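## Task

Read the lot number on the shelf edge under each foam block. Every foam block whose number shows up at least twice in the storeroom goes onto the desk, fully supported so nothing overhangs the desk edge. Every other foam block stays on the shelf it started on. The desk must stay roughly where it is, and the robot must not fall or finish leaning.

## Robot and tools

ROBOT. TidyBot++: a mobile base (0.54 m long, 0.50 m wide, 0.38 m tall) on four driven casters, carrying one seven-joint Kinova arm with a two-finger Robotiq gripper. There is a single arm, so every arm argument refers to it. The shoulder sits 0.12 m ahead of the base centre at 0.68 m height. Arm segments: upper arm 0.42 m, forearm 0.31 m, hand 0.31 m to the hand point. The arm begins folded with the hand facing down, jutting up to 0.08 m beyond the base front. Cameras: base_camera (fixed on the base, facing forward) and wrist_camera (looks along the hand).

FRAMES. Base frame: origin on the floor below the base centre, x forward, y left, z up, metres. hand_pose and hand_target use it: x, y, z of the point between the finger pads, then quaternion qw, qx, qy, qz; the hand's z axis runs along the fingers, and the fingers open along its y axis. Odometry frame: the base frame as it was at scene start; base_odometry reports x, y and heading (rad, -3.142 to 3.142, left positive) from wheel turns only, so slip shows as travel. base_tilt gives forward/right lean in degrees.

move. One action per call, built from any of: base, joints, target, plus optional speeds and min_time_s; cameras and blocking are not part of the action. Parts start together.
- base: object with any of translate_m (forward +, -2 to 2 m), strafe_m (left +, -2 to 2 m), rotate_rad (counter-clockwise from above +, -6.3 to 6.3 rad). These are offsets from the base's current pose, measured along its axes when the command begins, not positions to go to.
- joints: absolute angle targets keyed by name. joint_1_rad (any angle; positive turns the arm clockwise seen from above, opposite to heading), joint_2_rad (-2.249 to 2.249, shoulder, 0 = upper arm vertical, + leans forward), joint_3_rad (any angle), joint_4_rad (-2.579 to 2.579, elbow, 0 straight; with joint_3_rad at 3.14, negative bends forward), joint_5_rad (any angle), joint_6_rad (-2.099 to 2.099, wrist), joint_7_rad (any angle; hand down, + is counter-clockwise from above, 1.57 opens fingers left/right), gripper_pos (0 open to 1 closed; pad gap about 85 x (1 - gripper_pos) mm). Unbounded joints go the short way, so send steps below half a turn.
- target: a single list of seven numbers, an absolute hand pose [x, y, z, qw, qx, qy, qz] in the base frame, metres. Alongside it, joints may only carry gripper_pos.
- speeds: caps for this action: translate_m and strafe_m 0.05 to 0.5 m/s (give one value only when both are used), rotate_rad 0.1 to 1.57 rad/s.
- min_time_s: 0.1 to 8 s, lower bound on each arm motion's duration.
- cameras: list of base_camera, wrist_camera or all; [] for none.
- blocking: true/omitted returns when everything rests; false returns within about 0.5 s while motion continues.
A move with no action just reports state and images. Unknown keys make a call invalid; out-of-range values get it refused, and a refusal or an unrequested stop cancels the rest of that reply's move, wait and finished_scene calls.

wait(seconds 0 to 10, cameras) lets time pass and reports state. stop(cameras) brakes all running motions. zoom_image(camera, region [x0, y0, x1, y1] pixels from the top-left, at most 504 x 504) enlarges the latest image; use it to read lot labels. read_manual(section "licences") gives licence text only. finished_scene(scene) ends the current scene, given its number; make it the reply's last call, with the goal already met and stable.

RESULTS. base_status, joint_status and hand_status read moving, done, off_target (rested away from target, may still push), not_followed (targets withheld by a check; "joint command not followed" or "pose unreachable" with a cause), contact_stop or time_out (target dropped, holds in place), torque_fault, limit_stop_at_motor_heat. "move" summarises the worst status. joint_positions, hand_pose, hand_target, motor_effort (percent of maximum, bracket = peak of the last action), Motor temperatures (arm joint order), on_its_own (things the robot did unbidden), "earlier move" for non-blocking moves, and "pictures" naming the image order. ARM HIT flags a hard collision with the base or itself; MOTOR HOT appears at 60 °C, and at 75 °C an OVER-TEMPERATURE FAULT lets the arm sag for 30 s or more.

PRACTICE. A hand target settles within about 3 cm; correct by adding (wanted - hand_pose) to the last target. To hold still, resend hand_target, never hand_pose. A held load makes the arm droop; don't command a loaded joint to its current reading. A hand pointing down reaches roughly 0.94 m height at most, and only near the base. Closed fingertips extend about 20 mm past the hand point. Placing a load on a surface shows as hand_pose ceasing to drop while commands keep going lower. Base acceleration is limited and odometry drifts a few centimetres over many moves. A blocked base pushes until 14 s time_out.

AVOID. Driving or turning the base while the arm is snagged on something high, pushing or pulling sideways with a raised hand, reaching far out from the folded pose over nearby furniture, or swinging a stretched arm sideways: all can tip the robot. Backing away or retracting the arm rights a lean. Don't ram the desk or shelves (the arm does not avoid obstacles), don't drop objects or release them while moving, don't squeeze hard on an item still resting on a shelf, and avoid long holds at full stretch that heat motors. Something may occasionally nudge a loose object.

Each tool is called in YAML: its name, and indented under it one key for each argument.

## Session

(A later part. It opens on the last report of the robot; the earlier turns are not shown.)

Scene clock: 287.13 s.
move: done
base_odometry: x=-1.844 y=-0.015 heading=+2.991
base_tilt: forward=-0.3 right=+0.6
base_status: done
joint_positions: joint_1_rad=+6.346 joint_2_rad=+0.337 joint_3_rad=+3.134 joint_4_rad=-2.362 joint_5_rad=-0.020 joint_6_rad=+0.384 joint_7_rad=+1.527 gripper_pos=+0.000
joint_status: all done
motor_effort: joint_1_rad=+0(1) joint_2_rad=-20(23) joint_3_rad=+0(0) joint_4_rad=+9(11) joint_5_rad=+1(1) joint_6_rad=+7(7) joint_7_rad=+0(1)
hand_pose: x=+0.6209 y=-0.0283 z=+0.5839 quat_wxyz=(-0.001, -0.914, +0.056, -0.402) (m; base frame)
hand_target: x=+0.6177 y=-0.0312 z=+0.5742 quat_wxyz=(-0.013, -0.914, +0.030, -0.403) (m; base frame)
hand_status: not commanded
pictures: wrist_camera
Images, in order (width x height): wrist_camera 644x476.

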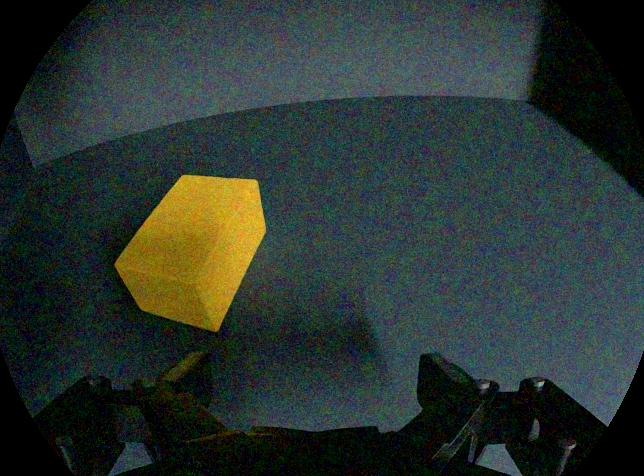

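move:
  joints: {"joint_1_rad": 6.055, "gripper_pos": 1.0}
  min_time_s: 1.0
  cameras: ["wrist_camera"]

Scene clock: 289.77 s.
move: done
base_odometry: x=-1.844 y=-0.015 heading=+2.991
base_tilt: forward=-0.3 right=+0.6
base_status: not commanded
joint_positions: joint_1_rad=+6.071 joint_2_rad=+0.337 joint_3_rad=+3.134 joint_4_rad=-2.362 joint_5_rad=-0.020 joint_6_rad=+0.384 joint_7_rad=+1.527 gripper_pos=+0.999
joint_status: all done
motor_effort: joint_1_rad=+0(2) joint_2_rad=-20(21) joint_3_rad=+0(1) joint_4_rad=+10(11) joint_5_rad=+1(1) joint_6_rad=+7(8) joint_7_rad=+0(1)
hand_pose: x=+0.6097 y=+0.1090 z=+0.5839 quat_wxyz=(+0.054, -0.913, -0.070, -0.398) (m; base frame)
hand_target: x=+0.6053 y=+0.1152 z=+0.5742 quat_wxyz=(+0.047, -0.909, -0.104, -0.401) (m; base frame)
hand_status: not commanded
pictures: wrist_camera
Images, in order (width x height): wrist_camera 644x476.

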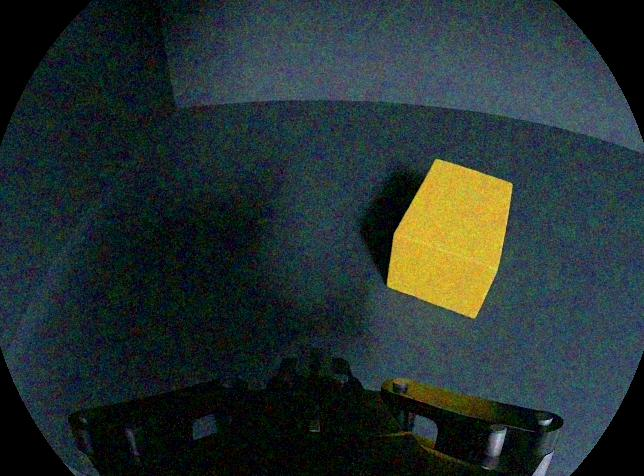

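move:
  base: {"translate_m": 0.072}
  speeds: {"translate_m": 0.1}
  cameras: ["wrist_camera"]

move:
  base: {"strafe_m": -0.03}
  speeds: {"strafe_m": 0.06}
  cameras: ["wrist_camera"]

Scene clock: 291.37 s.
move: done
base_odometry: x=-1.915 y=-0.004 heading=+2.991
base_tilt: forward=-0.3 right=+0.6
base_status: done
joint_positions: joint_1_rad=+6.070 joint_2_rad=+0.337 joint_3_rad=+3.134 joint_4_rad=-2.363 joint_5_rad=-0.020 joint_6_rad=+0.385 joint_7_rad=+1.527 gripper_pos=+0.999
joint_status: not commanded
motor_effort: joint_1_rad=+0(1) joint_2_rad=-19(22) joint_3_rad=+0(1) joint_4_rad=+9(11) joint_5_rad=+1(1) joint_6_rad=+8(8) joint_7_rad=+0(1)
hand_pose: x=+0.6093 y=+0.1092 z=+0.5836 quat_wxyz=(+0.054, -0.913, -0.070, -0.398) (m; base frame)
hand_target: x=+0.6053 y=+0.1152 z=+0.5742 quat_wxyz=(+0.047, -0.909, -0.104, -0.401) (m; base frame)
hand_status: not commanded
pictures: wrist_camera
Images, in order (width x height): wrist_camera 644x476.

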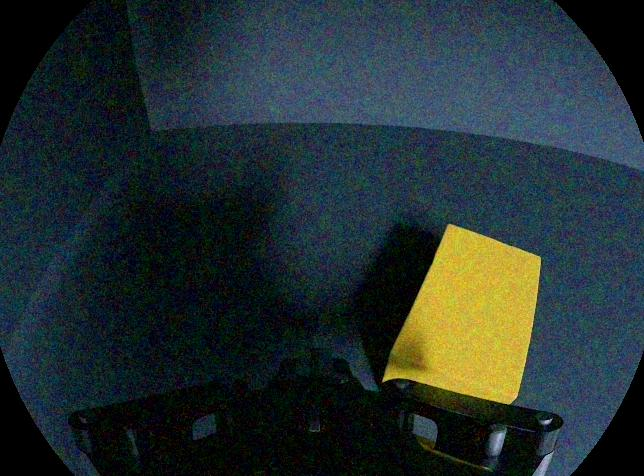

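Scene clock: 292.37 s.
move: done
base_odometry: x=-1.910 y=+0.025 heading=+2.991
base_tilt: forward=-0.3 right=+0.6
base_status: done
joint_positions: joint_1_rad=+6.067 joint_2_rad=+0.337 joint_3_rad=+3.134 joint_4_rad=-2.363 joint_5_rad=-0.020 joint_6_rad=+0.385 joint_7_rad=+1.527 gripper_pos=+0.999
joint_status: not commanded
motor_effort: joint_1_rad=+0(2) joint_2_rad=-20(21) joint_3_rad=+0(1) joint_4_rad=+10(10) joint_5_rad=+1(1) joint_6_rad=+7(8) joint_7_rad=+0(1)
hand_pose: x=+0.6089 y=+0.1109 z=+0.5836 quat_wxyz=(+0.055, -0.913, -0.072, -0.397) (m; base frame)
hand_target: x=+0.6053 y=+0.1152 z=+0.5742 quat_wxyz=(+0.047, -0.909, -0.104, -0.401) (m; base frame)
hand_status: not commanded
pictures: wrist_camera
Images, in order (width x height): wrist_camera 644x476.

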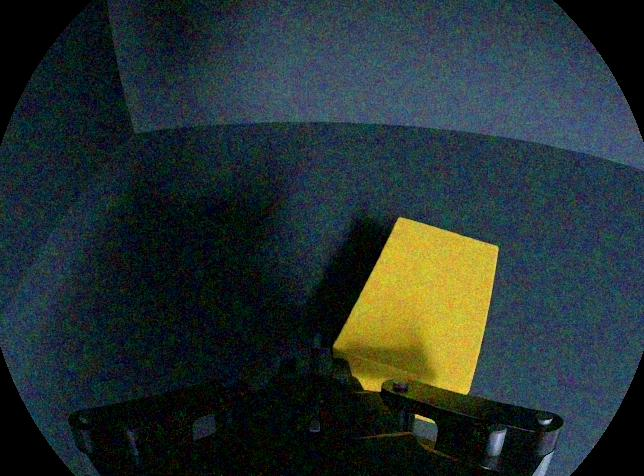

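move:
  base: {"strafe_m": -0.025}
  speeds: {"strafe_m": 0.06}
  cameras: ["wrist_camera"]

Scene clock: 293.47 s.
move: done
base_odometry: x=-1.906 y=+0.050 heading=+2.991
base_tilt: forward=-0.3 right=+0.6
base_status: done
joint_positions: joint_1_rad=+6.064 joint_2_rad=+0.337 joint_3_rad=+3.134 joint_4_rad=-2.363 joint_5_rad=-0.020 joint_6_rad=+0.385 joint_7_rad=+1.527 gripper_pos=+0.999
joint_status: not commanded
motor_effort: joint_1_rad=+0(2) joint_2_rad=-20(21) joint_3_rad=+0(1) joint_4_rad=+9(10) joint_5_rad=+1(1) joint_6_rad=+7(7) joint_7_rad=+0(0)
hand_pose: x=+0.6086 y=+0.1120 z=+0.5836 quat_wxyz=(+0.055, -0.913, -0.073, -0.397) (m; base frame)
hand_target: x=+0.6053 y=+0.1152 z=+0.5742 quat_wxyz=(+0.047, -0.909, -0.104, -0.401) (m; base frame)
hand_status: not commanded
pictures: wrist_camera
Images, in order (width x height): wrist_camera 644x476.

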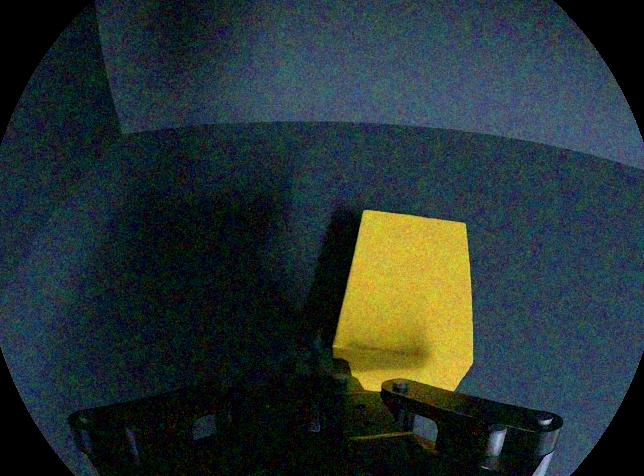

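move:
  base: {"strafe_m": -0.010}
  speeds: {"strafe_m": 0.06}

move:
  base: {"strafe_m": 0.035}
  speeds: {"strafe_m": 0.1}

move:
  base: {"translate_m": -0.10}
  speeds: {"translate_m": 0.15}
  joints: {"gripper_pos": 0.0}

move:
  joints: {"joint_1_rad": 6.19}
  min_time_s: 0.7
  cameras: ["wrist_camera"]

Scene clock: 294.70 s.
move: done
base_odometry: x=-1.905 y=+0.060 heading=+2.990
base_tilt: forward=-0.3 right=+0.6
base_status: done
joint_positions: joint_1_rad=+6.063 joint_2_rad=+0.337 joint_3_rad=+3.135 joint_4_rad=-2.363 joint_5_rad=-0.020 joint_6_rad=+0.385 joint_7_rad=+1.527 gripper_pos=+0.999
joint_status: not commanded
motor_effort: joint_1_rad=+0(3) joint_2_rad=-20(21) joint_3_rad=+0(2) joint_4_rad=+10(11) joint_5_rad=+1(1) joint_6_rad=+7(7) joint_7_rad=+0(0)
hand_pose: x=+0.6086 y=+0.1120 z=+0.5836 quat_wxyz=(+0.055, -0.913, -0.073, -0.397) (m; base frame)
hand_target: x=+0.6053 y=+0.1152 z=+0.5742 quat_wxyz=(+0.047, -0.909, -0.104, -0.401) (m; base frame)
hand_status: not commanded
pictures: none

Scene clock: 295.63 s.
move: done
base_odometry: x=-1.910 y=+0.025 heading=+2.990
base_tilt: forward=-0.3 right=+0.6
base_status: done
joint_positions: joint_1_rad=+6.061 joint_2_rad=+0.337 joint_3_rad=+3.135 joint_4_rad=-2.363 joint_5_rad=-0.020 joint_6_rad=+0.385 joint_7_rad=+1.527 gripper_pos=+0.999
joint_status: not commanded
motor_effort: joint_1_rad=-1(2) joint_2_rad=-20(21) joint_3_rad=+0(1) joint_4_rad=+10(10) joint_5_rad=+1(1) joint_6_rad=+7(7) joint_7_rad=+0(1)
hand_pose: x=+0.6085 y=+0.1128 z=+0.5836 quat_wxyz=(+0.056, -0.913, -0.074, -0.397) (m; base frame)
hand_target: x=+0.6053 y=+0.1152 z=+0.5742 quat_wxyz=(+0.047, -0.909, -0.104, -0.401) (m; base frame)
hand_status: not commanded
pictures: none

Scene clock: 296.97 s.
move: done
base_odometry: x=-1.811 y=+0.011 heading=+2.990
base_tilt: forward=-0.3 right=+0.6
base_status: done
joint_positions: joint_1_rad=+6.061 joint_2_rad=+0.338 joint_3_rad=+3.135 joint_4_rad=-2.364 joint_5_rad=-0.020 joint_6_rad=+0.385 joint_7_rad=+1.527 gripper_pos=+0.000
joint_status: all done
motor_effort: joint_1_rad=-1(1) joint_2_rad=-19(21) joint_3_rad=+0(1) joint_4_rad=+9(11) joint_5_rad=+1(1) joint_6_rad=+7(8) joint_7_rad=+0(1)
hand_pose: x=+0.6082 y=+0.1127 z=+0.5832 quat_wxyz=(+0.056, -0.913, -0.074, -0.397) (m; base frame)
hand_target: x=+0.6053 y=+0.1152 z=+0.5742 quat_wxyz=(+0.047, -0.909, -0.104, -0.401) (m; base frame)
hand_status: not commanded
pictures: none

Scene clock: 298.00 s.
move: done
base_odometry: x=-1.811 y=+0.011 heading=+2.990
base_tilt: forward=-0.3 right=+0.6
base_status: not commanded
joint_positions: joint_1_rad=+6.178 joint_2_rad=+0.338 joint_3_rad=+3.136 joint_4_rad=-2.364 joint_5_rad=-0.020 joint_6_rad=+0.385 joint_7_rad=+1.527 gripper_pos=+0.000
joint_status: all done
motor_effort: joint_1_rad=-1(3) joint_2_rad=-20(21) joint_3_rad=+0(1) joint_4_rad=+9(10) joint_5_rad=+1(1) joint_6_rad=+6(7) joint_7_rad=+0(1)
hand_pose: x=+0.6180 y=+0.0546 z=+0.5832 quat_wxyz=(+0.032, -0.916, -0.020, -0.400) (m; base frame)
hand_target: x=+0.6163 y=+0.0487 z=+0.5742 quat_wxyz=(+0.020, -0.914, -0.043, -0.403) (m; base frame)
hand_status: not commanded
pictures: wrist_camera
Images, in order (width x height): wrist_camera 644x476.

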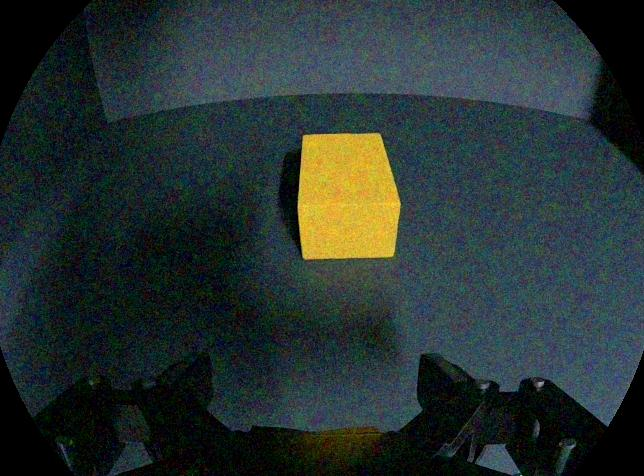

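move:
  base: {"strafe_m": -0.010, "translate_m": 0.07}
  speeds: {"translate_m": 0.12}
  joints: {"joint_7_rad": 1.62}
  cameras: ["wrist_camera"]

Scene clock: 300.00 s.
move: done
base_odometry: x=-1.879 y=+0.031 heading=+2.990
base_tilt: forward=-0.3 right=+0.6
base_status: done
joint_positions: joint_1_rad=+6.178 joint_2_rad=+0.339 joint_3_rad=+3.136 joint_4_rad=-2.364 joint_5_rad=-0.020 joint_6_rad=+0.386 joint_7_rad=+1.587 gripper_pos=+0.000
joint_status: all done
motor_effort: joint_1_rad=+0(1) joint_2_rad=-20(21) joint_3_rad=+0(1) joint_4_rad=+10(11) joint_5_rad=+1(1) joint_6_rad=+7(8) joint_7_rad=+0(1)
hand_pose: x=+0.6179 y=+0.0545 z=+0.5829 quat_wxyz=(+0.020, -0.915, -0.047, -0.400) (m; base frame)
hand_target: x=+0.6163 y=+0.0487 z=+0.5742 quat_wxyz=(+0.009, -0.913, -0.066, -0.403) (m; base frame)
hand_status: not commanded
pictures: wrist_camera
Images, in order (width x height): wrist_camera 644x476.

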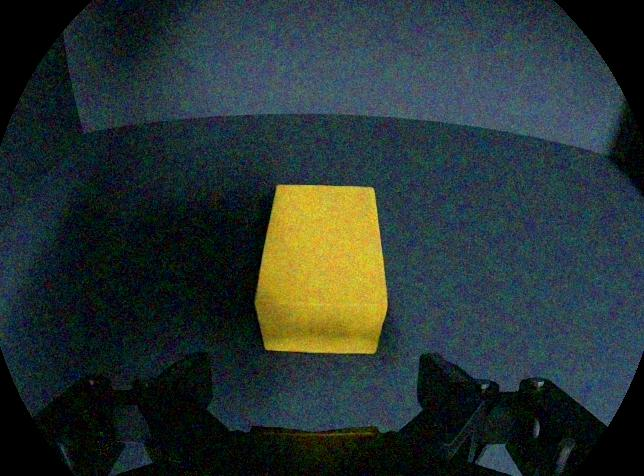

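move:
  base: {"strafe_m": 0.005, "translate_m": 0.068}
  speeds: {"translate_m": 0.08}
  cameras: ["wrist_camera"]

Scene clock: 301.60 s.
move: done
base_odometry: x=-1.947 y=+0.037 heading=+2.990
base_tilt: forward=-0.3 right=+0.6
base_status: done
joint_positions: joint_1_rad=+6.178 joint_2_rad=+0.339 joint_3_rad=+3.136 joint_4_rad=-2.364 joint_5_rad=-0.020 joint_6_rad=+0.386 joint_7_rad=+1.587 gripper_pos=+0.000
joint_status: not commanded
motor_effort: joint_1_rad=-1(1) joint_2_rad=-19(21) joint_3_rad=+0(1) joint_4_rad=+10(11) joint_5_rad=+1(1) joint_6_rad=+7(8) joint_7_rad=+0(1)
hand_pose: x=+0.6178 y=+0.0544 z=+0.5828 quat_wxyz=(+0.020, -0.915, -0.047, -0.400) (m; base frame)
hand_target: x=+0.6163 y=+0.0487 z=+0.5742 quat_wxyz=(+0.009, -0.913, -0.066, -0.403) (m; base frame)
hand_status: not commanded
pictures: wrist_camera
Images, in order (width x height): wrist_camera 644x476.

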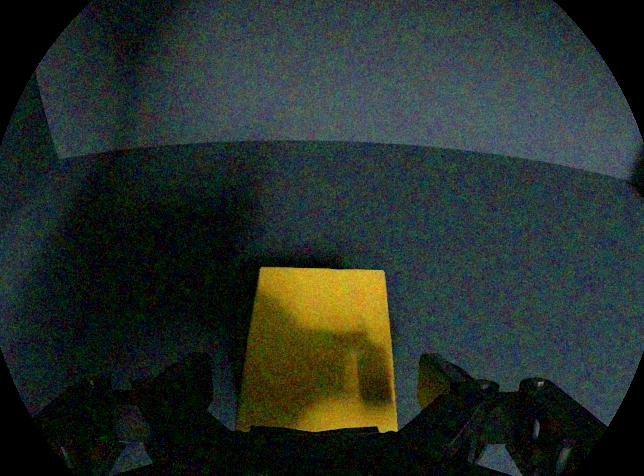

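move:
  joints: {"gripper_pos": 0.55}
  cameras: ["wrist_camera"]

Scene clock: 302.53 s.
move: off_target
base_odometry: x=-1.947 y=+0.037 heading=+2.990
base_tilt: forward=-0.3 right=+0.6
base_status: not commanded
joint_positions: joint_1_rad=+6.178 joint_2_rad=+0.339 joint_3_rad=+3.136 joint_4_rad=-2.364 joint_5_rad=-0.020 joint_6_rad=+0.393 joint_7_rad=+1.587 gripper_pos=+0.419
joint_status: gripper_pos off_target (ended at +0.419, target +0.550)
motor_effort: joint_1_rad=+0(1) joint_2_rad=-19(20) joint_3_rad=+0(0) joint_4_rad=+8(10) joint_5_rad=+1(1) joint_6_rad=+6(7) joint_7_rad=-1(1)
hand_pose: x=+0.6191 y=+0.0545 z=+0.5841 quat_wxyz=(+0.020, -0.914, -0.047, -0.403) (m; base frame)
hand_target: x=+0.6163 y=+0.0487 z=+0.5742 quat_wxyz=(+0.009, -0.913, -0.066, -0.403) (m; base frame)
hand_status: not commanded
pictures: wrist_camera
Images, in order (width x height): wrist_camera 644x476.

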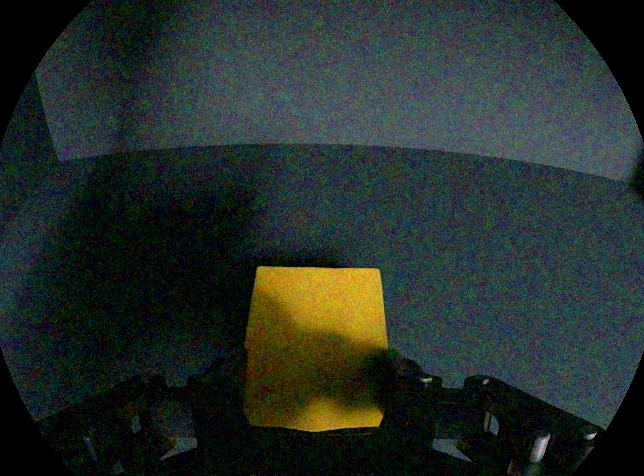

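move:
  joints: {"joint_2_rad": 0.2}
  min_time_s: 1.0
  cameras: ["wrist_camera"]

move:
  base: {"translate_m": -0.4, "strafe_m": -0.05}
  speeds: {"translate_m": 0.3}
  cameras: ["wrist_camera"]

Scene clock: 304.30 s.
move: done
base_odometry: x=-1.947 y=+0.037 heading=+2.990
base_tilt: forward=-0.3 right=+0.6
base_status: not commanded
joint_positions: joint_1_rad=+6.178 joint_2_rad=+0.214 joint_3_rad=+3.136 joint_4_rad=-2.364 joint_5_rad=-0.020 joint_6_rad=+0.393 joint_7_rad=+1.587 gripper_pos=+0.419
joint_status: all done
motor_effort: joint_1_rad=-1(1) joint_2_rad=-18(21) joint_3_rad=+0(0) joint_4_rad=+13(13) joint_5_rad=+1(1) joint_6_rad=+8(8) joint_7_rad=+0(1)
hand_pose: x=+0.6274 y=+0.0554 z=+0.6478 quat_wxyz=(+0.023, -0.887, -0.046, -0.460) (m; base frame)
hand_target: x=+0.6272 y=+0.0497 z=+0.6578 quat_wxyz=(+0.011, -0.876, -0.063, -0.477) (m; base frame)
hand_status: not commanded
pictures: wrist_camera
Images, in order (width x height): wrist_camera 644x476.

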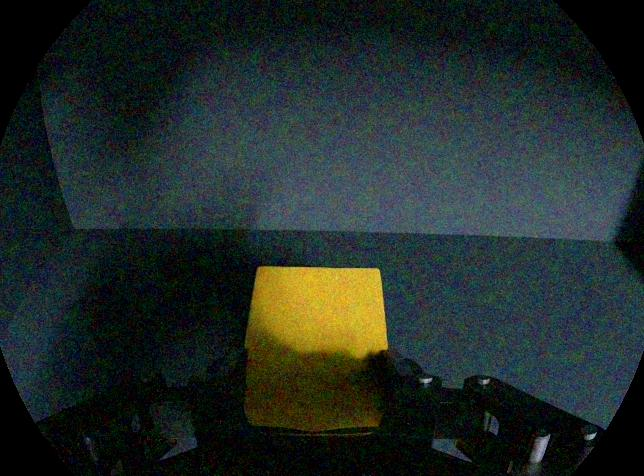

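Scene clock: 306.67 s.
move: done
base_odometry: x=-1.544 y=+0.026 heading=+2.990
base_tilt: forward=-0.3 right=+0.6
base_status: done
joint_positions: joint_1_rad=+6.179 joint_2_rad=+0.210 joint_3_rad=+3.136 joint_4_rad=-2.365 joint_5_rad=-0.020 joint_6_rad=+0.393 joint_7_rad=+1.587 gripper_pos=+0.419
joint_status: not commanded
motor_effort: joint_1_rad=-1(2) joint_2_rad=-18(20) joint_3_rad=+0(1) joint_4_rad=+12(13) joint_5_rad=+1(1) joint_6_rad=+8(8) joint_7_rad=+0(1)
hand_pose: x=+0.6274 y=+0.0551 z=+0.6493 quat_wxyz=(+0.023, -0.886, -0.046, -0.461) (m; base frame)
hand_target: x=+0.6272 y=+0.0497 z=+0.6578 quat_wxyz=(+0.011, -0.876, -0.063, -0.477) (m; base frame)
hand_status: not commanded
pictures: wrist_camera
Images, in order (width x height): wrist_camera 644x476.

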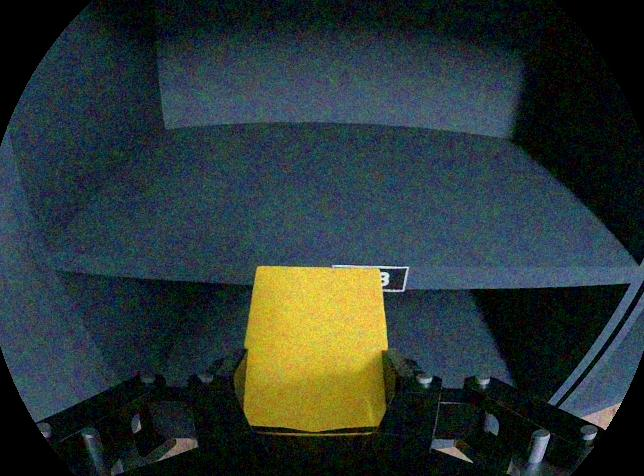

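move:
  base: {"translate_m": -1.57, "strafe_m": -0.27, "rotate_rad": -1.568}
  speeds: {"rotate_rad": 0.9}
  target: [0.45, 0, 0.98, 0, 0.8870, 0, 0.4617]
  min_time_s: 2.5
  cameras: ["all"]

Scene clock: 311.90 s.
move: done
base_odometry: x=+0.049 y=+0.055 heading=+1.421
base_tilt: forward=-0.4 right=+0.6
base_status: done
joint_positions: joint_1_rad=+6.264 joint_2_rad=-0.537 joint_3_rad=+3.141 joint_4_rad=-1.759 joint_5_rad=-0.020 joint_6_rad=-0.933 joint_7_rad=+1.587 gripper_pos=+0.419
joint_status: not commanded
motor_effort: joint_1_rad=+0(2) joint_2_rad=-2(21) joint_3_rad=+1(3) joint_4_rad=+18(19) joint_5_rad=+0(1) joint_6_rad=+8(9) joint_7_rad=+0(1)
hand_pose: x=+0.4587 y=+0.0131 z=+0.9792 quat_wxyz=(+0.011, -0.881, -0.014, -0.474) (m; base frame)
hand_target: x=+0.4500 y=+0.0000 z=+0.9800 quat_wxyz=(+0.000, -0.887, +0.000, -0.462) (m; base frame)
hand_status: done (0.016 m and 2.6 deg from the pose sent, 0.379 m and 5.9 deg at the start)
pictures: base_camera, wrist_camera
Images, in order (width x height): base_camera 644x364, wrist_camera 644x476.

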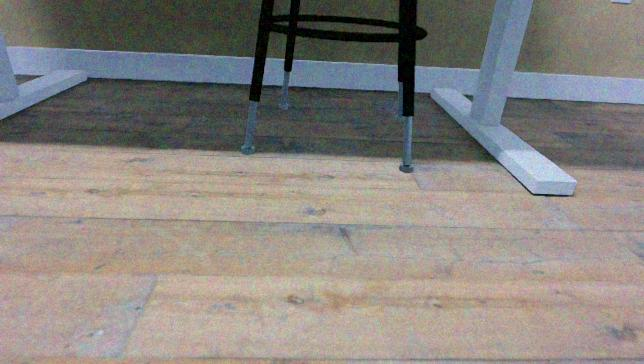

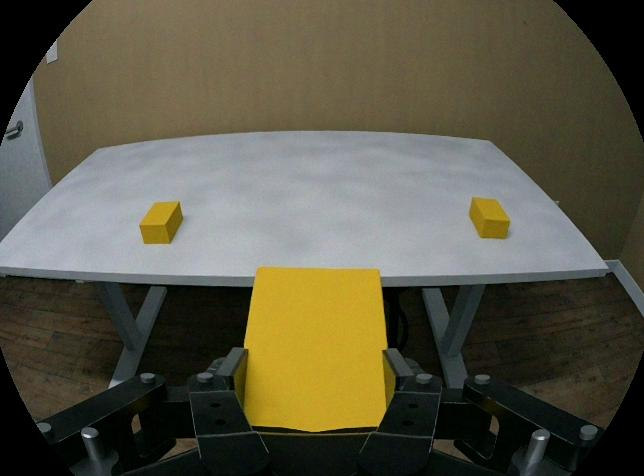

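move:
  base: {"translate_m": 0.238}
  speeds: {"translate_m": 0.25}
  target: [0.70, 0, 0.85, 0, 0.9170, 0, 0.3987]
  min_time_s: 1.5
  cameras: ["wrist_camera"]

Scene clock: 314.27 s.
move: done
base_odometry: x=+0.085 y=+0.291 heading=+1.420
base_tilt: forward=-0.3 right=+0.6
base_status: done
joint_positions: joint_1_rad=+6.264 joint_2_rad=+0.075 joint_3_rad=+3.147 joint_4_rad=-1.626 joint_5_rad=-0.020 joint_6_rad=-0.693 joint_7_rad=+1.587 gripper_pos=+0.419
joint_status: not commanded
motor_effort: joint_1_rad=+0(1) joint_2_rad=-20(23) joint_3_rad=+0(1) joint_4_rad=+18(19) joint_5_rad=+0(1) joint_6_rad=+6(9) joint_7_rad=+0(1)
hand_pose: x=+0.6737 y=+0.0134 z=+0.8321 quat_wxyz=(+0.008, -0.931, -0.009, -0.365) (m; base frame)
hand_target: x=+0.7000 y=+0.0000 z=+0.8499 quat_wxyz=(+0.000, -0.917, +0.000, -0.399) (m; base frame)
hand_status: done (0.034 m and 4.4 deg from the pose sent, 0.274 m and 9.8 deg at the start)
pictures: wrist_camera
Images, in order (width x height): wrist_camera 644x476.

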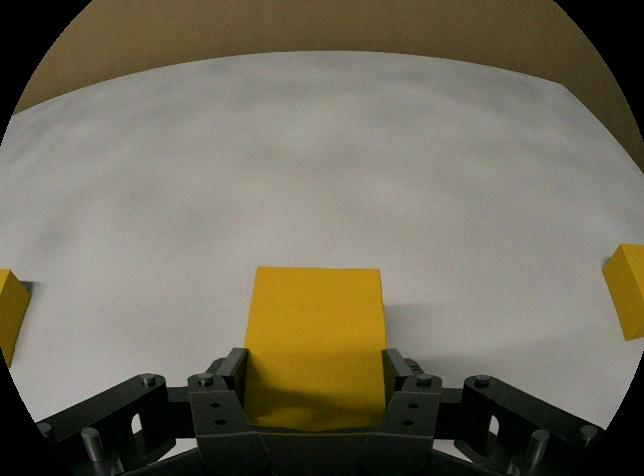

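move:
  target: [0.71, 0, 0.80, 0, 0.9026, 0, 0.4305]
  min_time_s: 1.0

Scene clock: 316.17 s.
move: done
base_odometry: x=+0.085 y=+0.291 heading=+1.420
base_tilt: forward=-0.3 right=+0.6
base_status: not commanded
joint_positions: joint_1_rad=+6.264 joint_2_rad=+0.090 joint_3_rad=+3.147 joint_4_rad=-1.745 joint_5_rad=-0.020 joint_6_rad=-0.412 joint_7_rad=+1.587 gripper_pos=+0.419
joint_status: not commanded
motor_effort: joint_1_rad=+0(1) joint_2_rad=-21(21) joint_3_rad=+0(0) joint_4_rad=+18(19) joint_5_rad=+1(1) joint_6_rad=+7(8) joint_7_rad=-1(1)
hand_pose: x=+0.7030 y=+0.0123 z=+0.8237 quat_wxyz=(+0.007, -0.902, -0.007, -0.432) (m; base frame)
hand_target: x=+0.7100 y=+0.0000 z=+0.8000 quat_wxyz=(+0.000, -0.903, +0.000, -0.430) (m; base frame)
hand_status: done (0.028 m and 1.2 deg from the pose sent, 0.050 m and 8.3 deg at the start)
pictures: none

move:
  target: [0.71, 0, 0.765, 0, 0.9135, 0, 0.4067]
  min_time_s: 1.0

Scene clock: 317.67 s.
move: done
base_odometry: x=+0.085 y=+0.291 heading=+1.420
base_tilt: forward=-0.3 right=+0.6
base_status: not commanded
joint_positions: joint_1_rad=+6.264 joint_2_rad=+0.131 joint_3_rad=+3.147 joint_4_rad=-1.766 joint_5_rad=-0.020 joint_6_rad=-0.395 joint_7_rad=+1.587 gripper_pos=+0.419
joint_status: not commanded
motor_effort: joint_1_rad=-1(1) joint_2_rad=-21(22) joint_3_rad=+0(0) joint_4_rad=+17(19) joint_5_rad=+1(1) joint_6_rad=+8(8) joint_7_rad=+0(0)
hand_pose: x=+0.7057 y=+0.0123 z=+0.7930 quat_wxyz=(+0.007, -0.911, -0.007, -0.412) (m; base frame)
hand_target: x=+0.7100 y=+0.0000 z=+0.7650 quat_wxyz=(+0.000, -0.914, +0.000, -0.407) (m; base frame)
hand_status: done (0.031 m and 1.3 deg from the pose sent, 0.060 m and 3.4 deg at the start)
pictures: none

move:
  target: [0.71, 0, 0.745, 0, 0.9153, 0, 0.4027]
  min_time_s: 0.8

move:
  target: [0.71, 0, 0.733, 0, 0.9170, 0, 0.3987]
  min_time_s: 0.8
  cameras: ["wrist_camera"]

Scene clock: 319.00 s.
move: done
base_odometry: x=+0.085 y=+0.291 heading=+1.420
base_tilt: forward=-0.3 right=+0.6
base_status: not commanded
joint_positions: joint_1_rad=+6.264 joint_2_rad=+0.153 joint_3_rad=+3.147 joint_4_rad=-1.801 joint_5_rad=-0.020 joint_6_rad=-0.347 joint_7_rad=+1.587 gripper_pos=+0.419
joint_status: not commanded
motor_effort: joint_1_rad=-1(1) joint_2_rad=-22(23) joint_3_rad=+0(0) joint_4_rad=+17(19) joint_5_rad=+0(1) joint_6_rad=+7(8) joint_7_rad=+0(1)
hand_pose: x=+0.7066 y=+0.0120 z=+0.7727 quat_wxyz=(+0.006, -0.913, -0.007, -0.408) (m; base frame)
hand_target: x=+0.7100 y=+0.0000 z=+0.7450 quat_wxyz=(+0.000, -0.915, +0.000, -0.403) (m; base frame)
hand_status: done (0.030 m and 1.3 deg from the pose sent, 0.050 m and 1.7 deg at the start)
pictures: none

Scene clock: 320.10 s.
move: done
base_odometry: x=+0.085 y=+0.291 heading=+1.420
base_tilt: forward=-0.3 right=+0.6
base_status: not commanded
joint_positions: joint_1_rad=+6.264 joint_2_rad=+0.154 joint_3_rad=+3.147 joint_4_rad=-1.810 joint_5_rad=-0.020 joint_6_rad=-0.327 joint_7_rad=+1.587 gripper_pos=+0.419
joint_status: not commanded
motor_effort: joint_1_rad=+1(1) joint_2_rad=-17(22) joint_3_rad=+2(2) joint_4_rad=+16(18) joint_5_rad=+1(1) joint_6_rad=+7(8) joint_7_rad=+0(0)
hand_pose: x=+0.7077 y=+0.0119 z=+0.7719 quat_wxyz=(+0.006, -0.911, -0.007, -0.412) (m; base frame)
hand_target: x=+0.7100 y=+0.0000 z=+0.7330 quat_wxyz=(+0.000, -0.917, +0.000, -0.399) (m; base frame)
hand_status: done (0.041 m and 2.0 deg from the pose sent, 0.042 m and 1.6 deg at the start)
pictures: wrist_camera
Images, in order (width x height): wrist_camera 644x476.

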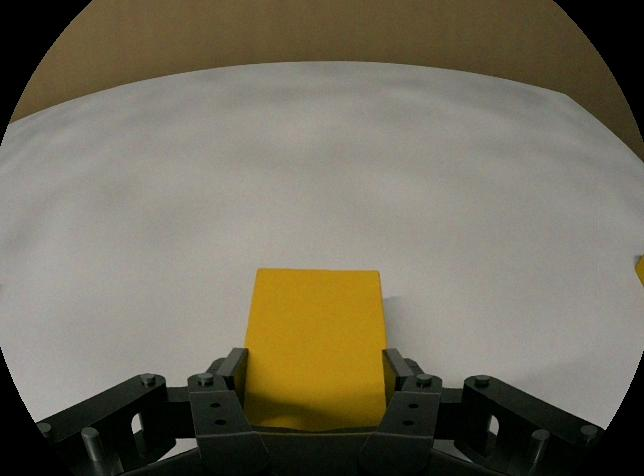

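move:
  target: [0.71, 0, 0.740, 0, 0.9170, 0, 0.3987]
  min_time_s: 0.6

move:
  joints: {"gripper_pos": 0.2}
  cameras: ["wrist_camera"]

Scene clock: 321.20 s.
move: done
base_odometry: x=+0.085 y=+0.291 heading=+1.420
base_tilt: forward=-0.3 right=+0.6
base_status: not commanded
joint_positions: joint_1_rad=+6.264 joint_2_rad=+0.154 joint_3_rad=+3.147 joint_4_rad=-1.810 joint_5_rad=-0.020 joint_6_rad=-0.327 joint_7_rad=+1.587 gripper_pos=+0.419
joint_status: not commanded
motor_effort: joint_1_rad=+1(1) joint_2_rad=-17(18) joint_3_rad=+2(2) joint_4_rad=+15(17) joint_5_rad=+1(1) joint_6_rad=+8(8) joint_7_rad=+0(0)
hand_pose: x=+0.7077 y=+0.0119 z=+0.7719 quat_wxyz=(+0.006, -0.911, -0.007, -0.412) (m; base frame)
hand_target: x=+0.7100 y=+0.0000 z=+0.7400 quat_wxyz=(+0.000, -0.917, +0.000, -0.399) (m; base frame)
hand_status: done (0.034 m and 2.0 deg from the pose sent, 0.034 m and 2.0 deg at the start)
pictures: none

Scene clock: 322.00 s.
move: done
base_odometry: x=+0.085 y=+0.291 heading=+1.420
base_tilt: forward=-0.3 right=+0.6
base_status: not commanded
joint_positions: joint_1_rad=+6.266 joint_2_rad=+0.168 joint_3_rad=+3.147 joint_4_rad=-1.810 joint_5_rad=-0.020 joint_6_rad=-0.327 joint_7_rad=+1.587 gripper_pos=+0.200
joint_status: all done
motor_effort: joint_1_rad=+0(1) joint_2_rad=-22(23) joint_3_rad=+0(2) joint_4_rad=+17(17) joint_5_rad=+1(1) joint_6_rad=+7(8) joint_7_rad=+0(1)
hand_pose: x=+0.7090 y=+0.0104 z=+0.7636 quat_wxyz=(+0.006, -0.914, -0.005, -0.406) (m; base frame)
hand_target: x=+0.7100 y=+0.0000 z=+0.7400 quat_wxyz=(+0.000, -0.917, +0.000, -0.399) (m; base frame)
hand_status: not commanded
pictures: wrist_camera
Images, in order (width x height): wrist_camera 644x476.

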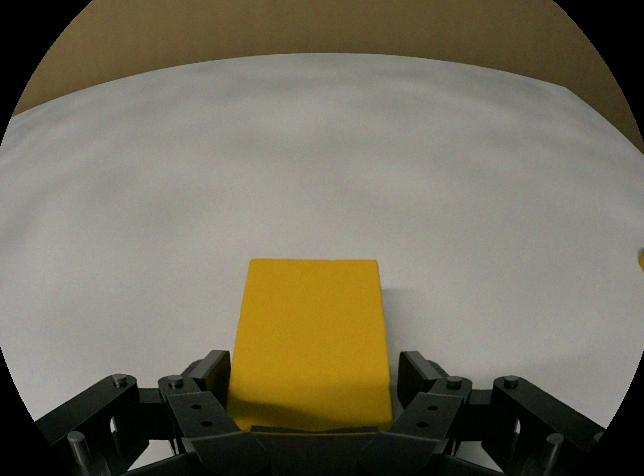

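move:
  joints: {"gripper_pos": 0.0}
  base: {"translate_m": -0.3}
  speeds: {"translate_m": 0.2}
  cameras: ["wrist_camera"]

Scene clock: 324.47 s.
move: done
base_odometry: x=+0.040 y=-0.006 heading=+1.420
base_tilt: forward=-0.3 right=+0.6
base_status: done
joint_positions: joint_1_rad=+6.267 joint_2_rad=+0.171 joint_3_rad=+3.147 joint_4_rad=-1.810 joint_5_rad=-0.020 joint_6_rad=-0.327 joint_7_rad=+1.587 gripper_pos=+0.000
joint_status: all done
motor_effort: joint_1_rad=+0(2) joint_2_rad=-22(26) joint_3_rad=+0(1) joint_4_rad=+17(19) joint_5_rad=+1(1) joint_6_rad=+7(8) joint_7_rad=+0(1)
hand_pose: x=+0.7092 y=+0.0097 z=+0.7618 quat_wxyz=(+0.005, -0.914, -0.005, -0.405) (m; base frame)
hand_target: x=+0.7100 y=+0.0000 z=+0.7400 quat_wxyz=(+0.000, -0.917, +0.000, -0.399) (m; base frame)
hand_status: not commanded
pictures: wrist_camera
Images, in order (width x height): wrist_camera 644x476.

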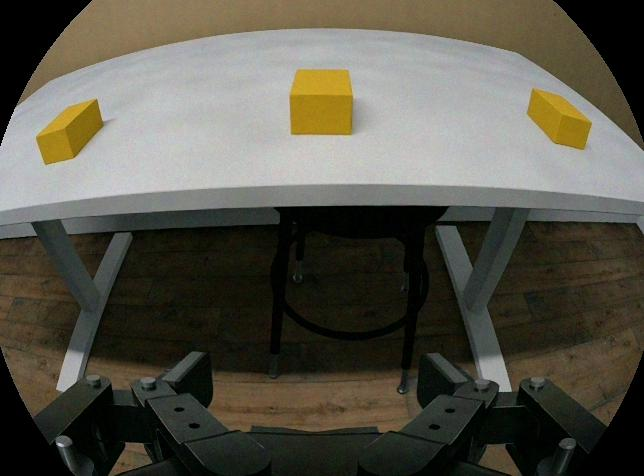

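move:
  base: {"strafe_m": 1.0, "translate_m": 0.05, "rotate_rad": 1.45}
  joints: {"joint_1_rad": 6.283, "joint_2_rad": -0.65, "joint_3_rad": 3.14, "joint_4_rad": -2.2, "joint_5_rad": 0.0, "joint_6_rad": -0.75, "joint_7_rad": 1.57}
  cameras: ["wrist_camera"]

Scene clock: 328.87 s.
move: done
base_odometry: x=-0.941 y=+0.193 heading=+2.871
base_tilt: forward=-0.3 right=+0.6
base_status: done
joint_positions: joint_1_rad=+6.283 joint_2_rad=-0.641 joint_3_rad=+3.144 joint_4_rad=-2.158 joint_5_rad=-0.020 joint_6_rad=-0.696 joint_7_rad=+1.587 gripper_pos=+0.000
joint_status: all done
motor_effort: joint_1_rad=+0(5) joint_2_rad=+0(24) joint_3_rad=+1(4) joint_4_rad=+18(20) joint_5_rad=+1(2) joint_6_rad=+7(9) joint_7_rad=+0(1)
hand_pose: x=+0.4305 y=+0.0046 z=+0.8496 quat_wxyz=(+0.006, -0.894, -0.002, -0.448) (m; base frame)
hand_target: x=+0.4108 y=+0.0019 z=+0.8159 quat_wxyz=(+0.000, -0.913, -0.001, -0.408) (m; base frame)
hand_status: not commanded
pictures: wrist_camera
Images, in order (width x height): wrist_camera 644x476.

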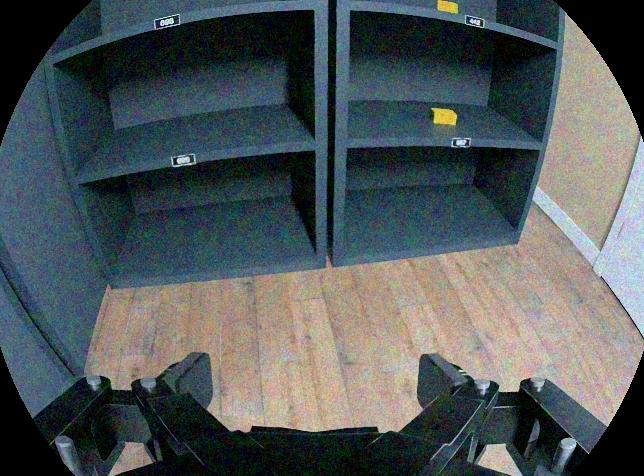

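zoom_image:
  camera: "wrist_camera"
  region: [430, 130, 490, 155]

zoom_image:
  camera: "wrist_camera"
  region: [445, 5, 505, 35]

zoom_image:
  camera: "wrist_camera"
  region: [155, 145, 215, 175]

zoom_image:
  camera: "wrist_camera"
  region: [140, 8, 200, 38]

Scaled by 8.400.

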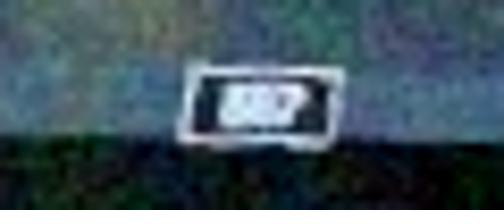

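Scaled by 8.400.

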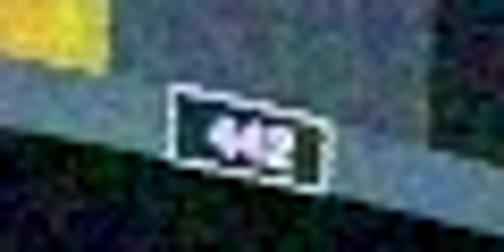

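Scaled by 8.400.

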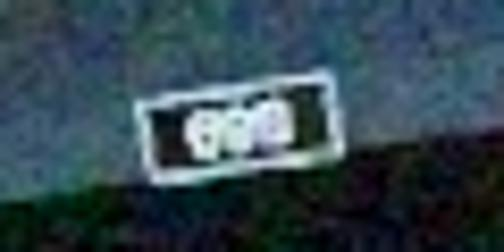

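Scaled by 8.400.

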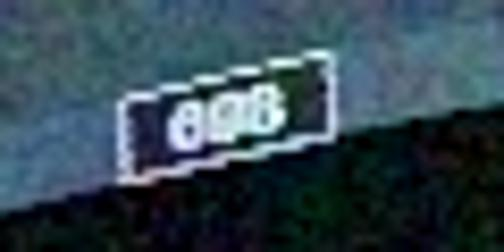

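finished_scene:
  scene: 2

The scene is finished: the task was done.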